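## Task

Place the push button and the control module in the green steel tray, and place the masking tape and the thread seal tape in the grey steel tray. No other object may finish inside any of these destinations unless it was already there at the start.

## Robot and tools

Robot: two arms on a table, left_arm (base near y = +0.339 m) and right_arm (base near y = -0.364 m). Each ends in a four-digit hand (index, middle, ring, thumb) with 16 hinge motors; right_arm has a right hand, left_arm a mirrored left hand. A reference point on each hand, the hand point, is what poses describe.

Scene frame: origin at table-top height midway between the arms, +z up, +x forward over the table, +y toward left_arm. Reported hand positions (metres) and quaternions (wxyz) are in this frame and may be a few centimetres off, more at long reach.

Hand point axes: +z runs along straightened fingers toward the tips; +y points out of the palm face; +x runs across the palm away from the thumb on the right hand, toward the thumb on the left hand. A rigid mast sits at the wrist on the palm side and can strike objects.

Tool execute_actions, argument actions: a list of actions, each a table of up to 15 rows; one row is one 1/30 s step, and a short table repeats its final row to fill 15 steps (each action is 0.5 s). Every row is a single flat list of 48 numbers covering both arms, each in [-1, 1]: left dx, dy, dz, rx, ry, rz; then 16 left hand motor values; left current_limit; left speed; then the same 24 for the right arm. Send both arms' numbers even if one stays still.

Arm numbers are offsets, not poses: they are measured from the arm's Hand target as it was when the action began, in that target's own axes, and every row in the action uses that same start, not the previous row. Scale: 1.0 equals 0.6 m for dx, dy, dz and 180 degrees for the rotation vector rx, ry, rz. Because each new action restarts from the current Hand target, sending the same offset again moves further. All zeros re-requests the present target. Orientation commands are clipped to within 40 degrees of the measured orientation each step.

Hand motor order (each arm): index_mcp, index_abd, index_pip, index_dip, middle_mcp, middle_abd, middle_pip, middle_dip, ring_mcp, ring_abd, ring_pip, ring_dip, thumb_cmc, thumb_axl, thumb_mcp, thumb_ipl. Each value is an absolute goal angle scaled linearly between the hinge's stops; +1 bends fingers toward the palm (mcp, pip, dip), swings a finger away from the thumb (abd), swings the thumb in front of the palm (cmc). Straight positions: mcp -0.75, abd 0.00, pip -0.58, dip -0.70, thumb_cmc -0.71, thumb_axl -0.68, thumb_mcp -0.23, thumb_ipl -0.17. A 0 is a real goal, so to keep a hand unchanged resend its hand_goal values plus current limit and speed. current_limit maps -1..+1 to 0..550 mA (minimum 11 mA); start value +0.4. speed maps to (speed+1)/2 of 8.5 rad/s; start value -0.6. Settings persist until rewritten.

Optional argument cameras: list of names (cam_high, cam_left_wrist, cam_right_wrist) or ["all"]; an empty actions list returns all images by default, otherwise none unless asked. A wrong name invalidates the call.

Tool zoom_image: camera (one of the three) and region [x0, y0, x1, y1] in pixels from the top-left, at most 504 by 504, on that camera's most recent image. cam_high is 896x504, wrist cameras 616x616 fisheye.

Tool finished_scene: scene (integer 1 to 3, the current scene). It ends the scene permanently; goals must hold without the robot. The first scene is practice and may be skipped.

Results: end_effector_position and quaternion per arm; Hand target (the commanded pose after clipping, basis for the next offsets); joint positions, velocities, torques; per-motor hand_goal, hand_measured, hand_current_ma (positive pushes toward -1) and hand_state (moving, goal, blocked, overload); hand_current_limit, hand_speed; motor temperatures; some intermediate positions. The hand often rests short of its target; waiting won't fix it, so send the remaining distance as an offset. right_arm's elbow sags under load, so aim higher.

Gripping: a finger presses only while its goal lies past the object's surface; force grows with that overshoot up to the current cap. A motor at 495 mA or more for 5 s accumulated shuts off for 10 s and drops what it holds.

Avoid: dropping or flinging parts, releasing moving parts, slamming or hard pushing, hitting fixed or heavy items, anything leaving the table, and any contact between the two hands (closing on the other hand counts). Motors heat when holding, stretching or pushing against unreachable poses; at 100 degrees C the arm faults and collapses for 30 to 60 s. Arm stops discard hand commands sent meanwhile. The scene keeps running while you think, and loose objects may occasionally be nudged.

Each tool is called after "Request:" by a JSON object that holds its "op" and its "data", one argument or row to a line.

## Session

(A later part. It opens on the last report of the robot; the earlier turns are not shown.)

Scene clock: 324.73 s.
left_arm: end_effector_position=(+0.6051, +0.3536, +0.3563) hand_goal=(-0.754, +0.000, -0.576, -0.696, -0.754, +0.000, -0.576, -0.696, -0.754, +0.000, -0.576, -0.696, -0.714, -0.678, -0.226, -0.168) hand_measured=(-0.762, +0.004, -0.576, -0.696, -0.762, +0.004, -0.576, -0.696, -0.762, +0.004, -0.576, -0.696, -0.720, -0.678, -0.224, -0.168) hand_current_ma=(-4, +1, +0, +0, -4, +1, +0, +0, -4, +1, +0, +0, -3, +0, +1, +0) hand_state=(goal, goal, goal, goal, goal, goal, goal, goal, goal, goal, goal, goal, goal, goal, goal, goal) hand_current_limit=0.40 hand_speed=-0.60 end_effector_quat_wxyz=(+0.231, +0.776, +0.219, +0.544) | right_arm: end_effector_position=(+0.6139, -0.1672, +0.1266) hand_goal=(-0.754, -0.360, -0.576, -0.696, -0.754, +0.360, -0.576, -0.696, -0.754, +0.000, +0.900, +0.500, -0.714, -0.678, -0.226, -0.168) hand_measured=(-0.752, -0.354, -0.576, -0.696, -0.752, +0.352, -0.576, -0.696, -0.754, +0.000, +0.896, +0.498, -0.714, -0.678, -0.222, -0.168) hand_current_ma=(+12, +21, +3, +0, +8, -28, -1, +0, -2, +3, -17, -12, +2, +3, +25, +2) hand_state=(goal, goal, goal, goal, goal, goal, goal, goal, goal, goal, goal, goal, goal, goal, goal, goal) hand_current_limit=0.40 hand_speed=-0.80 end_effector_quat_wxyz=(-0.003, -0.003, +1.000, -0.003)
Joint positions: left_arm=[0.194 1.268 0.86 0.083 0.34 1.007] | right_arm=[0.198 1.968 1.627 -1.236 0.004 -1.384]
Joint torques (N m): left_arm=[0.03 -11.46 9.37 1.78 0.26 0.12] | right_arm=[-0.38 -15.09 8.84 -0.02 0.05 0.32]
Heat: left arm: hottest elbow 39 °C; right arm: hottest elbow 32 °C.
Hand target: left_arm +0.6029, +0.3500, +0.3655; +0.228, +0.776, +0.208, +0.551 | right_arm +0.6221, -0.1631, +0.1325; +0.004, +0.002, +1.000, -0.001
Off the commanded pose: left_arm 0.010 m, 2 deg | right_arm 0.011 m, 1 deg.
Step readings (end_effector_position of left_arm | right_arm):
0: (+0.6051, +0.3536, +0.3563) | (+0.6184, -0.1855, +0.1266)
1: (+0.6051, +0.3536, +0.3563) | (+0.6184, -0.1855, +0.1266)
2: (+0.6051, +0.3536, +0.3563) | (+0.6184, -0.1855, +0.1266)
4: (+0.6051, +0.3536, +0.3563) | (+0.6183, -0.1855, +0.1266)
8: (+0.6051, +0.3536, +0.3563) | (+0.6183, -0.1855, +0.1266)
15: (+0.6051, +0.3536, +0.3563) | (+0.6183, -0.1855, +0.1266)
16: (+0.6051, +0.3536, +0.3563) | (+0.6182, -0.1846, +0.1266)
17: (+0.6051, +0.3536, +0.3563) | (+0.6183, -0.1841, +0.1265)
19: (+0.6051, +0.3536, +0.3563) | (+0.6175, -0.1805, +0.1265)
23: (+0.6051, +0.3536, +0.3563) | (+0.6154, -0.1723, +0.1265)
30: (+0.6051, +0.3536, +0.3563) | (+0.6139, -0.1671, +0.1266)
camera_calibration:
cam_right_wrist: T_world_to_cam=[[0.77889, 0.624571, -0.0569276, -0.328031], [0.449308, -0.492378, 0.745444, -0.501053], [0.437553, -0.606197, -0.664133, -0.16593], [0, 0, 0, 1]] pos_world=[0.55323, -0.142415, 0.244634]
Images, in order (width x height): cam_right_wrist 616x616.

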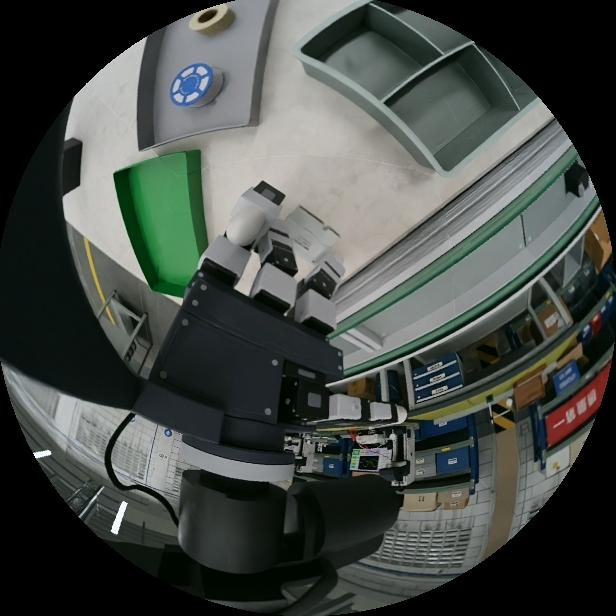

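Request:
{"op": "execute_actions", "data": {
  "actions": [
    [[0,0,0,0,0,0,-0.754,0,-0.576,-0.696,-0.754,0,-0.576,-0.696,-0.754,0,-0.576,-0.696,-0.714,-0.678,-0.226,-0.168,0.4,-0.6,-0.004,0.006,0,0,0,0,-0.754,0.02,-0.576,-0.696,-0.754,-0.02,-0.576,-0.696,-0.754,0,0.9,0.5,-0.714,-0.678,-0.226,-0.168,0.4,-0.8]],
    [[0,0,0,0,0,0,-0.754,0,-0.576,-0.696,-0.754,0,-0.576,-0.696,-0.754,0,-0.576,-0.696,-0.714,-0.678,-0.226,-0.168,0.4,-0.6,0,0,0,0,0,0,-0.754,0.02,-0.576,-0.696,-0.754,-0.02,-0.576,-0.696,-0.754,0,0.9,0.5,-0.714,-0.678,-0.226,-0.168,0.4,-0.8]],
    [[0,0,0,0,0,0,-0.754,0,-0.576,-0.696,-0.754,0,-0.576,-0.696,-0.754,0,-0.576,-0.696,-0.714,-0.678,-0.226,-0.168,0.4,-0.6,0,0,-0.05,0,0,0,-0.754,0.02,-0.576,-0.696,-0.754,-0.02,-0.576,-0.696,-0.754,0,0.9,0.5,-0.714,-0.678,-0.226,-0.168,0.4,-0.8]]
  ],
  "cameras": ["cam_right_wrist"]
}}

Request:
{"op": "zoom_image", "data": {
  "camera": "cam_right_wrist",
  "region": [210, 150, 390, 330]
}}

Scene clock: 333.20 s.
left_arm: end_effector_position=(+0.6051, +0.3536, +0.3563) hand_goal=(-0.754, +0.000, -0.576, -0.696, -0.754, +0.000, -0.576, -0.696, -0.754, +0.000, -0.576, -0.696, -0.714, -0.678, -0.226, -0.168) hand_measured=(-0.762, +0.004, -0.576, -0.696, -0.762, +0.004, -0.576, -0.696, -0.762, +0.004, -0.576, -0.696, -0.720, -0.678, -0.224, -0.168) hand_current_ma=(-4, +1, +0, +0, -4, +1, +0, +0, -4, +1, +0, +0, -3, +0, +1, +0) hand_state=(goal, goal, goal, goal, goal, goal, goal, goal, goal, goal, goal, goal, goal, goal, goal, goal) hand_current_limit=0.40 hand_speed=-0.60 end_effector_quat_wxyz=(+0.231, +0.776, +0.219, +0.544) | right_arm: end_effector_position=(+0.6115, -0.1679, +0.1412) hand_goal=(-0.754, +0.020, -0.576, -0.696, -0.754, -0.020, -0.576, -0.696, -0.754, +0.000, +0.900, +0.500, -0.714, -0.678, -0.226, -0.168) hand_measured=(-0.752, -0.260, -0.576, -0.696, -0.752, +0.258, -0.576, -0.696, -0.754, +0.000, +0.896, +0.498, -0.714, -0.678, -0.222, -0.168) hand_current_ma=(+12, -385, +3, +0, +8, +385, -1, +0, -2, +3, -17, -12, +2, +3, +25, +2) hand_state=(goal, blocked, goal, goal, goal, blocked, goal, goal, goal, goal, goal, goal, goal, goal, goal, goal) hand_current_limit=0.40 hand_speed=-0.80 end_effector_quat_wxyz=(-0.015, +0.000, +1.000, -0.005)
Joint positions: left_arm=[0.194 1.268 0.86 0.083 0.34 1.007] | right_arm=[0.198 1.963 1.661 -1.3 0.004 -1.379]
Joint torques (N m): left_arm=[-0.56 -11.69 9.39 1.85 0.27 0.12] | right_arm=[0.09 -16.38 10.29 -0.4 0.03 0.32]
Heat: left arm: hottest elbow 39 °C; right arm: hottest elbow 32 °C.
Hand target: left_arm +0.6029, +0.3500, +0.3655; +0.228, +0.776, +0.208, +0.551 | right_arm +0.6242, -0.1595, +0.1625; +0.004, +0.002, +1.000, -0.001
Off the commanded pose: left_arm 0.010 m, 2 deg | right_arm 0.026 m, 2 deg.
Step readings (end_effector_position of left_arm | right_arm):
0: (+0.6051, +0.3536, +0.3563) | (+0.6140, -0.1672, +0.1266)
1: (+0.6051, +0.3536, +0.3563) | (+0.6140, -0.1672, +0.1266)
2: (+0.6051, +0.3536, +0.3563) | (+0.6141, -0.1672, +0.1266)
4: (+0.6051, +0.3536, +0.3563) | (+0.6142, -0.1672, +0.1266)
8: (+0.6051, +0.3536, +0.3563) | (+0.6143, -0.1673, +0.1266)
15: (+0.6051, +0.3536, +0.3563) | (+0.6144, -0.1673, +0.1266)
16: (+0.6051, +0.3536, +0.3563) | (+0.6144, -0.1673, +0.1266)
17: (+0.6051, +0.3536, +0.3563) | (+0.6144, -0.1673, +0.1266)
19: (+0.6051, +0.3536, +0.3563) | (+0.6144, -0.1673, +0.1266)
23: (+0.6051, +0.3536, +0.3563) | (+0.6144, -0.1673, +0.1266)
30: (+0.6051, +0.3536, +0.3563) | (+0.6144, -0.1673, +0.1266)
31: (+0.6051, +0.3536, +0.3563) | (+0.6135, -0.1675, +0.1280)
32: (+0.6051, +0.3536, +0.3563) | (+0.6119, -0.1678, +0.1304)
34: (+0.6051, +0.3536, +0.3563) | (+0.6088, -0.1684, +0.1333)
38: (+0.6051, +0.3536, +0.3563) | (+0.6112, -0.1679, +0.1403)
45: (+0.6051, +0.3536, +0.3563) | (+0.6116, -0.1678, +0.1412)
camera_calibration:
cam_right_wrist: T_world_to_cam=[[0.780795, 0.619797, -0.0788096, -0.323792], [0.464453, -0.491419, 0.736744, -0.518989], [0.417903, -0.611849, -0.671564, -0.143449], [0, 0, 0, 1]] pos_world=[0.553809, -0.142125, 0.260509]
Images, in order (width x height): cam_right_wrist 616x616.

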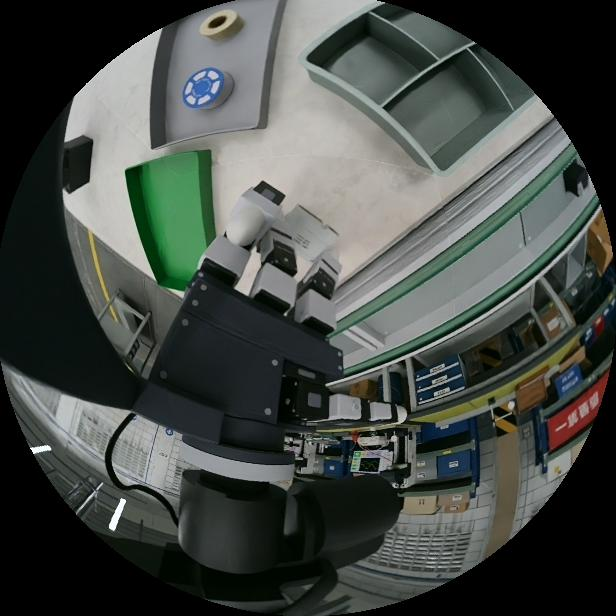

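Scaled by 2.800 from the camera's 616x616 image, which has a finer 880x880 frame.

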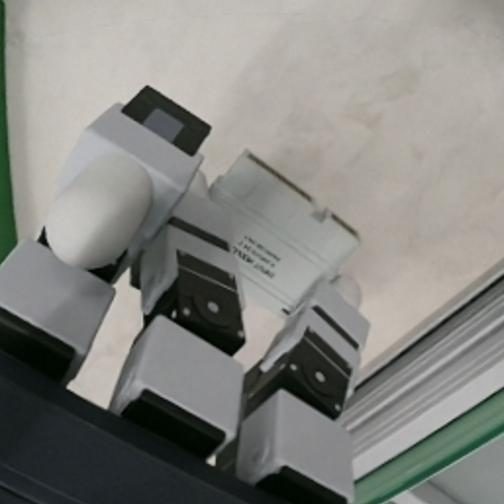

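Request:
{"op": "execute_actions", "data": {
  "actions": [
    [[0,0,0,0,0,0,-0.754,0,-0.576,-0.696,-0.754,0,-0.576,-0.696,-0.754,0,-0.576,-0.696,-0.714,-0.678,-0.226,-0.168,0.4,-0.6,0,0,-0.09,0,0,0,-0.754,0.02,-0.576,-0.696,-0.754,-0.02,-0.576,-0.696,-0.754,0,0.9,0.5,-0.714,-0.678,-0.226,-0.168,0.4,-0.8]],
    [[0,0,0,0,0,0,-0.754,0,-0.576,-0.696,-0.754,0,-0.576,-0.696,-0.754,0,-0.576,-0.696,-0.714,-0.678,-0.226,-0.168,0.4,-0.6,0.097,-0.099,-0.02,0,0,0,-0.754,0.02,-0.576,-0.696,-0.754,-0.02,-0.576,-0.696,-0.754,0,0.9,0.5,-0.714,-0.678,-0.226,-0.168,0.4,-0.8]],
    [[0,0,0,0,0,0,-0.754,0,-0.576,-0.696,-0.754,0,-0.576,-0.696,-0.754,0,-0.576,-0.696,-0.714,-0.678,-0.226,-0.168,0.4,-0.6,0.097,-0.099,-0.01,0,0,0,-0.754,0.02,-0.576,-0.696,-0.754,-0.02,-0.576,-0.696,-0.754,0,0.9,0.5,-0.714,-0.678,-0.226,-0.168,0.4,-0.8]],
    [[0,0,0,0,0,0,-0.754,0,-0.576,-0.696,-0.754,0,-0.576,-0.696,-0.754,0,-0.576,-0.696,-0.714,-0.678,-0.226,-0.168,0.4,-0.6,0.096,-0.099,0,0,0,0,-0.754,0.02,-0.576,-0.696,-0.754,-0.02,-0.576,-0.696,-0.754,0,0.9,0.5,-0.714,-0.678,-0.226,-0.168,0.4,-0.8]]
  ],
  "cameras": ["cam_right_wrist"]
}}

Scene clock: 348.80 s.
left_arm: end_effector_position=(+0.6051, +0.3536, +0.3563) hand_goal=(-0.754, +0.000, -0.576, -0.696, -0.754, +0.000, -0.576, -0.696, -0.754, +0.000, -0.576, -0.696, -0.714, -0.678, -0.226, -0.168) hand_measured=(-0.762, +0.004, -0.576, -0.696, -0.762, +0.004, -0.576, -0.696, -0.762, +0.004, -0.576, -0.696, -0.720, -0.678, -0.224, -0.168) hand_current_ma=(-4, +1, +0, +0, -4, +1, +0, +0, -4, +1, +0, +0, -3, +0, +1, +0) hand_state=(goal, goal, goal, goal, goal, goal, goal, goal, goal, goal, goal, goal, goal, goal, goal, goal) hand_current_limit=0.40 hand_speed=-0.60 end_effector_quat_wxyz=(+0.231, +0.776, +0.219, +0.544) | right_arm: end_effector_position=(+0.4444, -0.3412, +0.2300) hand_goal=(-0.754, +0.020, -0.576, -0.696, -0.754, -0.020, -0.576, -0.696, -0.754, +0.000, +0.900, +0.500, -0.714, -0.678, -0.226, -0.168) hand_measured=(-0.754, -0.258, -0.576, -0.696, -0.752, +0.256, -0.576, -0.696, -0.754, +0.000, +0.896, +0.498, -0.714, -0.678, -0.222, -0.168) hand_current_ma=(+0, -385, +2, +0, +7, +385, +2, +0, +0, +3, -16, -12, +2, +3, +22, +2) hand_state=(goal, blocked, goal, goal, goal, blocked, goal, goal, goal, goal, goal, goal, goal, goal, goal, goal) hand_current_limit=0.40 hand_speed=-0.80 end_effector_quat_wxyz=(-0.002, +0.014, +1.000, -0.001)
Joint positions: left_arm=[0.194 1.268 0.86 0.083 0.34 1.007] | right_arm=[-0.143 1.44 1.212 -1.347 0.003 -1.692]
Joint torques (N m): left_arm=[-0.03 -11.4 9.46 1.84 0.27 0.1] | right_arm=[0.21 -9 8.36 0.27 -0.02 0.04]
Motor temperatures (°C): left_arm=[25 31 39 26 26 26] | right_arm=[25 30 34 24 24 26]
Heat: left arm: hottest elbow 39 °C; right arm: hottest elbow 34 °C.
Hand target: left_arm +0.6029, +0.3500, +0.3655; +0.228, +0.776, +0.208, +0.551 | right_arm +0.4490, -0.3368, +0.2335; +0.004, +0.002, +1.000, -0.001
Off the commanded pose: left_arm 0.010 m, 2 deg | right_arm 0.007 m, 2 deg.
Step readings (end_effector_position of left_arm | right_arm):
0: (+0.6051, +0.3536, +0.3563) | (+0.6115, -0.1679, +0.1412)
1: (+0.6051, +0.3536, +0.3563) | (+0.6107, -0.1680, +0.1453)
2: (+0.6051, +0.3536, +0.3563) | (+0.6072, -0.1687, +0.1498)
4: (+0.6051, +0.3536, +0.3563) | (+0.6041, -0.1693, +0.1622)
8: (+0.6051, +0.3536, +0.3563) | (+0.6123, -0.1677, +0.1941)
15: (+0.6051, +0.3536, +0.3563) | (+0.6170, -0.1668, +0.2091)
16: (+0.6051, +0.3536, +0.3563) | (+0.6105, -0.1704, +0.2044)
17: (+0.6051, +0.3536, +0.3563) | (+0.6005, -0.1738, +0.2027)
19: (+0.6051, +0.3536, +0.3563) | (+0.5705, -0.1876, +0.1990)
23: (+0.6051, +0.3536, +0.3563) | (+0.5582, -0.2131, +0.2157)
30: (+0.6051, +0.3536, +0.3563) | (+0.5602, -0.2242, +0.2266)
31: (+0.6051, +0.3536, +0.3563) | (+0.5538, -0.2273, +0.2219)
32: (+0.6051, +0.3536, +0.3563) | (+0.5451, -0.2295, +0.2198)
34: (+0.6051, +0.3536, +0.3563) | (+0.5169, -0.2439, +0.2147)
38: (+0.6051, +0.3536, +0.3563) | (+0.5024, -0.2764, +0.2243)
45: (+0.6051, +0.3536, +0.3563) | (+0.5022, -0.2843, +0.2306)
46: (+0.6051, +0.3536, +0.3563) | (+0.4961, -0.2862, +0.2273)
47: (+0.6051, +0.3536, +0.3563) | (+0.4885, -0.2893, +0.2258)
49: (+0.6051, +0.3536, +0.3563) | (+0.4636, -0.3046, +0.2216)
53: (+0.6051, +0.3536, +0.3563) | (+0.4472, -0.3392, +0.2272)
60: (+0.6051, +0.3536, +0.3563) | (+0.4451, -0.3420, +0.2300)
camera_calibration:
cam_right_wrist: T_world_to_cam=[[0.799763, 0.597905, -0.0537554, -0.100542], [0.431125, -0.50974, 0.744511, -0.585288], [0.417745, -0.618607, -0.665443, -0.123699], [0, 0, 0, 1]] pos_world=[0.384416, -0.314751, 0.348034]
Images, in order (width x height): cam_right_wrist 616x616.

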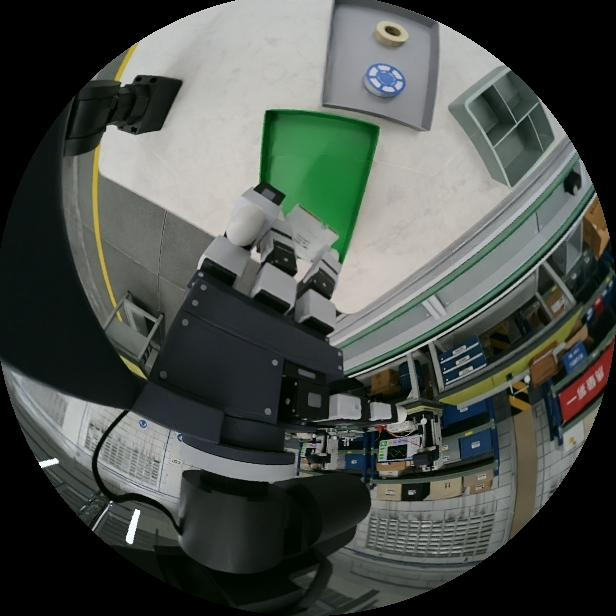

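Request:
{"op": "execute_actions", "data": {
  "actions": [
    [[0,0,0,0,0,0,-0.754,0,-0.576,-0.696,-0.754,0,-0.576,-0.696,-0.754,0,-0.576,-0.696,-0.714,-0.678,-0.226,-0.168,0.4,-0.6,0.02,-0.005,0.06,0,0,0,-0.754,0.02,-0.576,-0.696,-0.754,-0.02,-0.576,-0.696,-0.754,0,0.9,0.5,-0.714,-0.678,-0.226,-0.168,0.4,-0.8]],
    [[0,0,0,0,0,0,-0.754,0,-0.576,-0.696,-0.754,0,-0.576,-0.696,-0.754,0,-0.576,-0.696,-0.714,-0.678,-0.226,-0.168,0.4,-0.6,0,0,0.06,0,0,0,-0.754,0.02,-0.576,-0.696,-0.754,-0.02,-0.576,-0.696,-0.754,0,0.9,0.5,-0.714,-0.678,-0.226,-0.168,0.4,-0.8]],
    [[0,0,0,0,0,0,-0.754,0,-0.576,-0.696,-0.754,0,-0.576,-0.696,-0.754,0,-0.576,-0.696,-0.714,-0.678,-0.226,-0.168,0.4,-0.6,0,0,0.045,0,0,0,-0.754,0.02,-0.576,-0.696,-0.754,-0.02,-0.576,-0.696,-0.754,0,0.9,0.5,-0.714,-0.678,-0.226,-0.168,0.4,-0.8]]
  ],
  "cameras": ["cam_right_wrist"]
}}

Request:
{"op": "zoom_image", "data": {
  "camera": "cam_right_wrist",
  "region": [210, 130, 410, 330]
}}

Scene clock: 358.23 s.
left_arm: end_effector_position=(+0.6051, +0.3536, +0.3563) hand_goal=(-0.754, +0.000, -0.576, -0.696, -0.754, +0.000, -0.576, -0.696, -0.754, +0.000, -0.576, -0.696, -0.714, -0.678, -0.226, -0.168) hand_measured=(-0.762, +0.004, -0.576, -0.696, -0.762, +0.004, -0.576, -0.696, -0.762, +0.004, -0.576, -0.696, -0.720, -0.678, -0.224, -0.168) hand_current_ma=(-4, +1, +0, +0, -4, +1, +0, +0, -4, +1, +0, +0, -3, +0, +1, +0) hand_state=(goal, goal, goal, goal, goal, goal, goal, goal, goal, goal, goal, goal, goal, goal, goal, goal) hand_current_limit=0.40 hand_speed=-0.60 end_effector_quat_wxyz=(+0.231, +0.776, +0.219, +0.544) | right_arm: end_effector_position=(+0.4353, -0.3397, +0.1344) hand_goal=(-0.754, +0.020, -0.576, -0.696, -0.754, -0.020, -0.576, -0.696, -0.754, +0.000, +0.900, +0.500, -0.714, -0.678, -0.226, -0.168) hand_measured=(-0.754, -0.258, -0.576, -0.696, -0.752, +0.256, -0.576, -0.696, -0.754, +0.000, +0.896, +0.498, -0.714, -0.678, -0.222, -0.168) hand_current_ma=(+0, -385, +2, +0, +7, +385, +2, +0, +0, +3, -16, -12, +2, +3, +22, +2) hand_state=(goal, blocked, goal, goal, goal, blocked, goal, goal, goal, goal, goal, goal, goal, goal, goal, goal) hand_current_limit=0.40 hand_speed=-0.80 end_effector_quat_wxyz=(-0.001, +0.008, +1.000, -0.001)
Joint positions: left_arm=[0.194 1.268 0.86 0.083 0.34 1.007] | right_arm=[-0.143 1.509 1.019 -1.083 0.003 -1.704]
Joint torques (N m): left_arm=[-0.32 -11.52 9.32 1.85 0.26 0.13] | right_arm=[-0.85 -9.17 6.86 0.55 -0.03 0.06]
Heat: left arm: hottest elbow 39 °C; right arm: hottest elbow 33 °C.
Hand target: left_arm +0.6029, +0.3500, +0.3655; +0.228, +0.776, +0.208, +0.551 | right_arm +0.4379, -0.3401, +0.1343; +0.004, +0.002, +1.000, -0.001
Off the commanded pose: left_arm 0.010 m, 2 deg | right_arm 0.003 m, 1 deg.
Step readings (end_effector_position of left_arm | right_arm):
0: (+0.6051, +0.3536, +0.3563) | (+0.4444, -0.3412, +0.2300)
1: (+0.6051, +0.3536, +0.3563) | (+0.4433, -0.3410, +0.2254)
2: (+0.6051, +0.3536, +0.3563) | (+0.4448, -0.3412, +0.2219)
4: (+0.6051, +0.3536, +0.3563) | (+0.4401, -0.3405, +0.2096)
8: (+0.6051, +0.3536, +0.3563) | (+0.4305, -0.3390, +0.1944)
15: (+0.6051, +0.3536, +0.3563) | (+0.4326, -0.3393, +0.1939)
16: (+0.6051, +0.3536, +0.3563) | (+0.4329, -0.3393, +0.1906)
17: (+0.6051, +0.3536, +0.3563) | (+0.4364, -0.3398, +0.1873)
19: (+0.6051, +0.3536, +0.3563) | (+0.4379, -0.3401, +0.1772)
23: (+0.6051, +0.3536, +0.3563) | (+0.4335, -0.3394, +0.1612)
30: (+0.6051, +0.3536, +0.3563) | (+0.4342, -0.3395, +0.1591)
31: (+0.6051, +0.3536, +0.3563) | (+0.4341, -0.3395, +0.1564)
32: (+0.6051, +0.3536, +0.3563) | (+0.4369, -0.3399, +0.1542)
34: (+0.6051, +0.3536, +0.3563) | (+0.4383, -0.3401, +0.1471)
38: (+0.6051, +0.3536, +0.3563) | (+0.4351, -0.3396, +0.1358)
45: (+0.6051, +0.3536, +0.3563) | (+0.4353, -0.3397, +0.1344)
camera_calibration:
cam_right_wrist: T_world_to_cam=[[0.792239, 0.607954, -0.0524296, -0.0927811], [0.43617, -0.504099, 0.745413, -0.509793], [0.426747, -0.613413, -0.664538, -0.184798], [0, 0, 0, 1]] pos_world=[0.374723, -0.313937, 0.252336]
Images, in order (width x height): cam_right_wrist 616x616.

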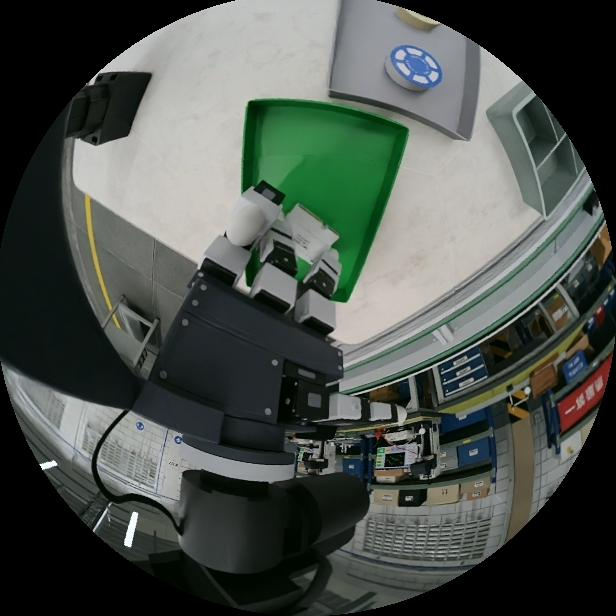

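Scaled by 2.520 from the camera's 616x616 image, which has a finer 880x880 frame.

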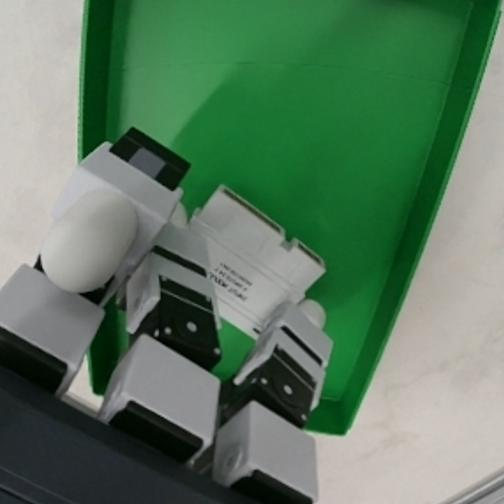

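Request:
{"op": "execute_actions", "data": {
  "actions": [
    [[0,0,0,0,0,0,-0.754,0,-0.576,-0.696,-0.754,0,-0.576,-0.696,-0.754,0,-0.576,-0.696,-0.714,-0.678,-0.226,-0.168,0.4,-0.6,0,0,0.01,0,0,0,-0.754,0.02,-0.576,-0.696,-0.754,-0.02,-0.576,-0.696,-0.754,0,0.9,0.5,-0.714,-0.678,-0.226,-0.168,0.4,-0.8]],
    [[0,0,0,0,0,0,-0.754,0,-0.576,-0.696,-0.754,0,-0.576,-0.696,-0.754,0,-0.576,-0.696,-0.714,-0.678,-0.226,-0.168,0.4,-0.6,0,0,0,0,0,0,-0.754,-0.36,-0.576,-0.696,-0.754,0.36,-0.576,-0.696,-0.754,0,0.9,0.5,-0.714,-0.678,-0.226,-0.168,0.4,-0.8]],
    [[0,0,0,0,0,0,-0.754,0,-0.576,-0.696,-0.754,0,-0.576,-0.696,-0.754,0,-0.576,-0.696,-0.714,-0.678,-0.226,-0.168,0.4,-0.6,0,0,-0.08,0,0,0,-0.754,-0.36,-0.576,-0.696,-0.754,0.36,-0.576,-0.696,-0.754,0,0.9,0.5,-0.714,-0.678,-0.226,-0.168,0.4,-0.8]],
    [[0,0,0,0,0,0,-0.754,0,-0.576,-0.696,-0.754,0,-0.576,-0.696,-0.754,0,-0.576,-0.696,-0.714,-0.678,-0.226,-0.168,0.4,-0.6,0,0,-0.1,0,0,0,-0.754,-0.36,-0.576,-0.696,-0.754,0.36,-0.576,-0.696,-0.754,0,0.9,0.5,-0.714,-0.678,-0.226,-0.168,0.4,-0.8]],
    [[0,0,0,0,0,0,-0.754,0,-0.576,-0.696,-0.754,0,-0.576,-0.696,-0.754,0,-0.576,-0.696,-0.714,-0.678,-0.226,-0.168,0.4,-0.6,0.087,0.125,0,0,0,0,-0.754,-0.2,-0.576,-0.696,-0.754,0.2,-0.576,-0.696,-0.754,0,0.9,0.5,-0.714,-0.678,-0.226,-0.168,0.4,-0.6]],
    [[0,0,0,0,0,0,-0.754,0,-0.576,-0.696,-0.754,0,-0.576,-0.696,-0.754,0,-0.576,-0.696,-0.714,-0.678,-0.226,-0.168,0.4,-0.6,0.087,0.125,0,0,0,0,-0.754,-0.2,-0.576,-0.696,-0.754,0.2,-0.576,-0.696,-0.754,0,0.9,0.5,-0.714,-0.678,-0.226,-0.168,0.4,-0.6]],
    [[0,0,0,0,0,0,-0.754,0,-0.576,-0.696,-0.754,0,-0.576,-0.696,-0.754,0,-0.576,-0.696,-0.714,-0.678,-0.226,-0.168,0.4,-0.6,0.087,0.125,0,0,0,0,-0.754,-0.2,-0.576,-0.696,-0.754,0.2,-0.576,-0.696,-0.754,0,0.9,0.5,-0.714,-0.678,-0.226,-0.168,0.4,-0.6]],
    [[0,0,0,0,0,0,-0.754,0,-0.576,-0.696,-0.754,0,-0.576,-0.696,-0.754,0,-0.576,-0.696,-0.714,-0.678,-0.226,-0.168,0.4,-0.6,0.087,0.125,0,0,0,0,-0.754,-0.2,-0.576,-0.696,-0.754,0.2,-0.576,-0.696,-0.754,0,0.9,0.5,-0.714,-0.678,-0.226,-0.168,0.4,-0.6]]
  ],
  "cameras": ["cam_right_wrist","cam_high"]
}}

Scene clock: 379.03 s.
left_arm: end_effector_position=(+0.6051, +0.3536, +0.3563) hand_goal=(-0.754, +0.000, -0.576, -0.696, -0.754, +0.000, -0.576, -0.696, -0.754, +0.000, -0.576, -0.696, -0.714, -0.678, -0.226, -0.168) hand_measured=(-0.762, +0.004, -0.576, -0.696, -0.762, +0.004, -0.576, -0.696, -0.762, +0.004, -0.576, -0.696, -0.720, -0.678, -0.224, -0.168) hand_current_ma=(-4, +1, +0, +0, -4, +1, +0, +0, -4, +1, +0, +0, -3, +0, +1, +0) hand_state=(goal, goal, goal, goal, goal, goal, goal, goal, goal, goal, goal, goal, goal, goal, goal, goal) hand_current_limit=0.40 hand_speed=-0.60 end_effector_quat_wxyz=(+0.231, +0.776, +0.219, +0.544) | right_arm: end_effector_position=(+0.2175, -0.0464, +0.2199) hand_goal=(-0.754, -0.200, -0.576, -0.696, -0.754, +0.200, -0.576, -0.696, -0.754, +0.000, +0.900, +0.500, -0.714, -0.678, -0.226, -0.168) hand_measured=(-0.752, -0.200, -0.576, -0.696, -0.752, +0.198, -0.576, -0.696, -0.756, +0.000, +0.896, +0.498, -0.712, -0.678, -0.222, -0.168) hand_current_ma=(+11, -3, +0, +0, +9, -5, +2, +0, -6, +2, -16, -12, +7, +3, +24, +2) hand_state=(goal, goal, goal, goal, goal, goal, goal, goal, goal, goal, goal, goal, goal, goal, goal, goal) hand_current_limit=0.40 hand_speed=-0.60 end_effector_quat_wxyz=(-0.005, -0.010, +1.000, -0.012)
Joint positions: left_arm=[0.194 1.268 0.86 0.083 0.34 1.007] | right_arm=[0.913 1.15 0.93 -1.376 0.007 -0.684]
Joint torques (N m): left_arm=[-0.15 -11.63 9.36 1.84 0.25 0.11] | right_arm=[-1.44 -5.25 9.88 0.08 0.17 0.32]
Heat: left arm: hottest elbow 39 °C; right arm: hottest elbow 32 °C.
Hand target: left_arm +0.6029, +0.3500, +0.3655; +0.228, +0.776, +0.208, +0.551 | right_arm +0.2292, -0.0391, +0.2337; +0.004, +0.002, +1.000, -0.001
Off the commanded pose: left_arm 0.010 m, 2 deg | right_arm 0.019 m, 2 deg.
Step readings (end_effector_position of left_arm | right_arm):
0: (+0.6051, +0.3536, +0.3563) | (+0.4353, -0.3397, +0.1344)
1: (+0.6051, +0.3536, +0.3563) | (+0.4356, -0.3397, +0.1342)
2: (+0.6051, +0.3536, +0.3563) | (+0.4362, -0.3398, +0.1338)
4: (+0.6051, +0.3536, +0.3563) | (+0.4373, -0.3400, +0.1334)
8: (+0.6051, +0.3536, +0.3563) | (+0.4375, -0.3400, +0.1331)
15: (+0.6051, +0.3536, +0.3563) | (+0.4376, -0.3400, +0.1331)
16: (+0.6051, +0.3536, +0.3563) | (+0.4376, -0.3400, +0.1331)
17: (+0.6051, +0.3536, +0.3563) | (+0.4376, -0.3400, +0.1331)
19: (+0.6051, +0.3536, +0.3563) | (+0.4376, -0.3400, +0.1331)
23: (+0.6051, +0.3536, +0.3563) | (+0.4376, -0.3400, +0.1331)
30: (+0.6051, +0.3536, +0.3563) | (+0.4376, -0.3400, +0.1331)
31: (+0.6051, +0.3536, +0.3563) | (+0.4353, -0.3396, +0.1351)
32: (+0.6051, +0.3536, +0.3563) | (+0.4306, -0.3389, +0.1375)
34: (+0.6051, +0.3536, +0.3563) | (+0.4236, -0.3378, +0.1459)
38: (+0.6051, +0.3536, +0.3563) | (+0.4230, -0.3377, +0.1600)
45: (+0.6051, +0.3536, +0.3563) | (+0.4262, -0.3382, +0.1640)
46: (+0.6051, +0.3536, +0.3563) | (+0.4249, -0.3380, +0.1688)
47: (+0.6051, +0.3536, +0.3563) | (+0.4202, -0.3372, +0.1744)
49: (+0.6051, +0.3536, +0.3563) | (+0.4179, -0.3368, +0.1921)
53: (+0.6051, +0.3536, +0.3563) | (+0.4284, -0.3384, +0.2239)
60: (+0.6051, +0.3536, +0.3563) | (+0.4307, -0.3388, +0.2295)
61: (+0.6051, +0.3536, +0.3563) | (+0.4262, -0.3331, +0.2270)
62: (+0.6051, +0.3536, +0.3563) | (+0.4209, -0.3282, +0.2247)
64: (+0.6051, +0.3536, +0.3563) | (+0.3951, -0.2994, +0.2223)
68: (+0.6051, +0.3536, +0.3563) | (+0.3736, -0.2575, +0.2327)
75: (+0.6051, +0.3536, +0.3563) | (+0.3767, -0.2597, +0.2329)
76: (+0.6051, +0.3536, +0.3563) | (+0.3733, -0.2561, +0.2309)
77: (+0.6051, +0.3536, +0.3563) | (+0.3691, -0.2502, +0.2292)
79: (+0.6051, +0.3536, +0.3563) | (+0.3447, -0.2209, +0.2274)
83: (+0.6051, +0.3536, +0.3563) | (+0.3199, -0.1816, +0.2335)
90: (+0.6051, +0.3536, +0.3563) | (+0.3260, -0.1858, +0.2329)
91: (+0.6051, +0.3536, +0.3563) | (+0.3238, -0.1823, +0.2319)
92: (+0.6051, +0.3536, +0.3563) | (+0.3192, -0.1747, +0.2311)
94: (+0.6051, +0.3536, +0.3563) | (+0.2942, -0.1431, +0.2312)
98: (+0.6051, +0.3536, +0.3563) | (+0.2651, -0.1057, +0.2329)
105: (+0.6051, +0.3536, +0.3563) | (+0.2748, -0.1114, +0.2319)
106: (+0.6051, +0.3536, +0.3563) | (+0.2733, -0.1074, +0.2321)
107: (+0.6051, +0.3536, +0.3563) | (+0.2680, -0.0995, +0.2319)
109: (+0.6051, +0.3536, +0.3563) | (+0.2386, -0.0698, +0.2314)
113: (+0.6051, +0.3536, +0.3563) | (+0.2025, -0.0403, +0.2242)
120: (+0.6051, +0.3536, +0.3563) | (+0.2159, -0.0459, +0.2199)
camera_calibration:
cam_right_wrist: T_world_to_cam=[[0.769658, 0.634321, -0.0725514, -0.0835357], [0.459556, -0.47152, 0.752646, -0.335893], [0.44321, -0.612622, -0.654416, 0.139038], [0, 0, 0, 1]] pos_world=[0.157032, -0.0202139, 0.337737]
Images, in order (width x height): cam_high 896x504, cam_right_wrist 616x616.

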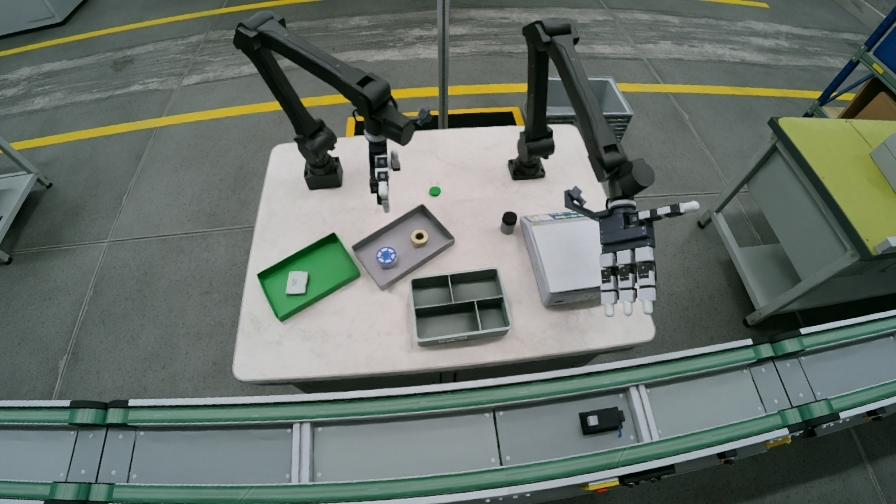

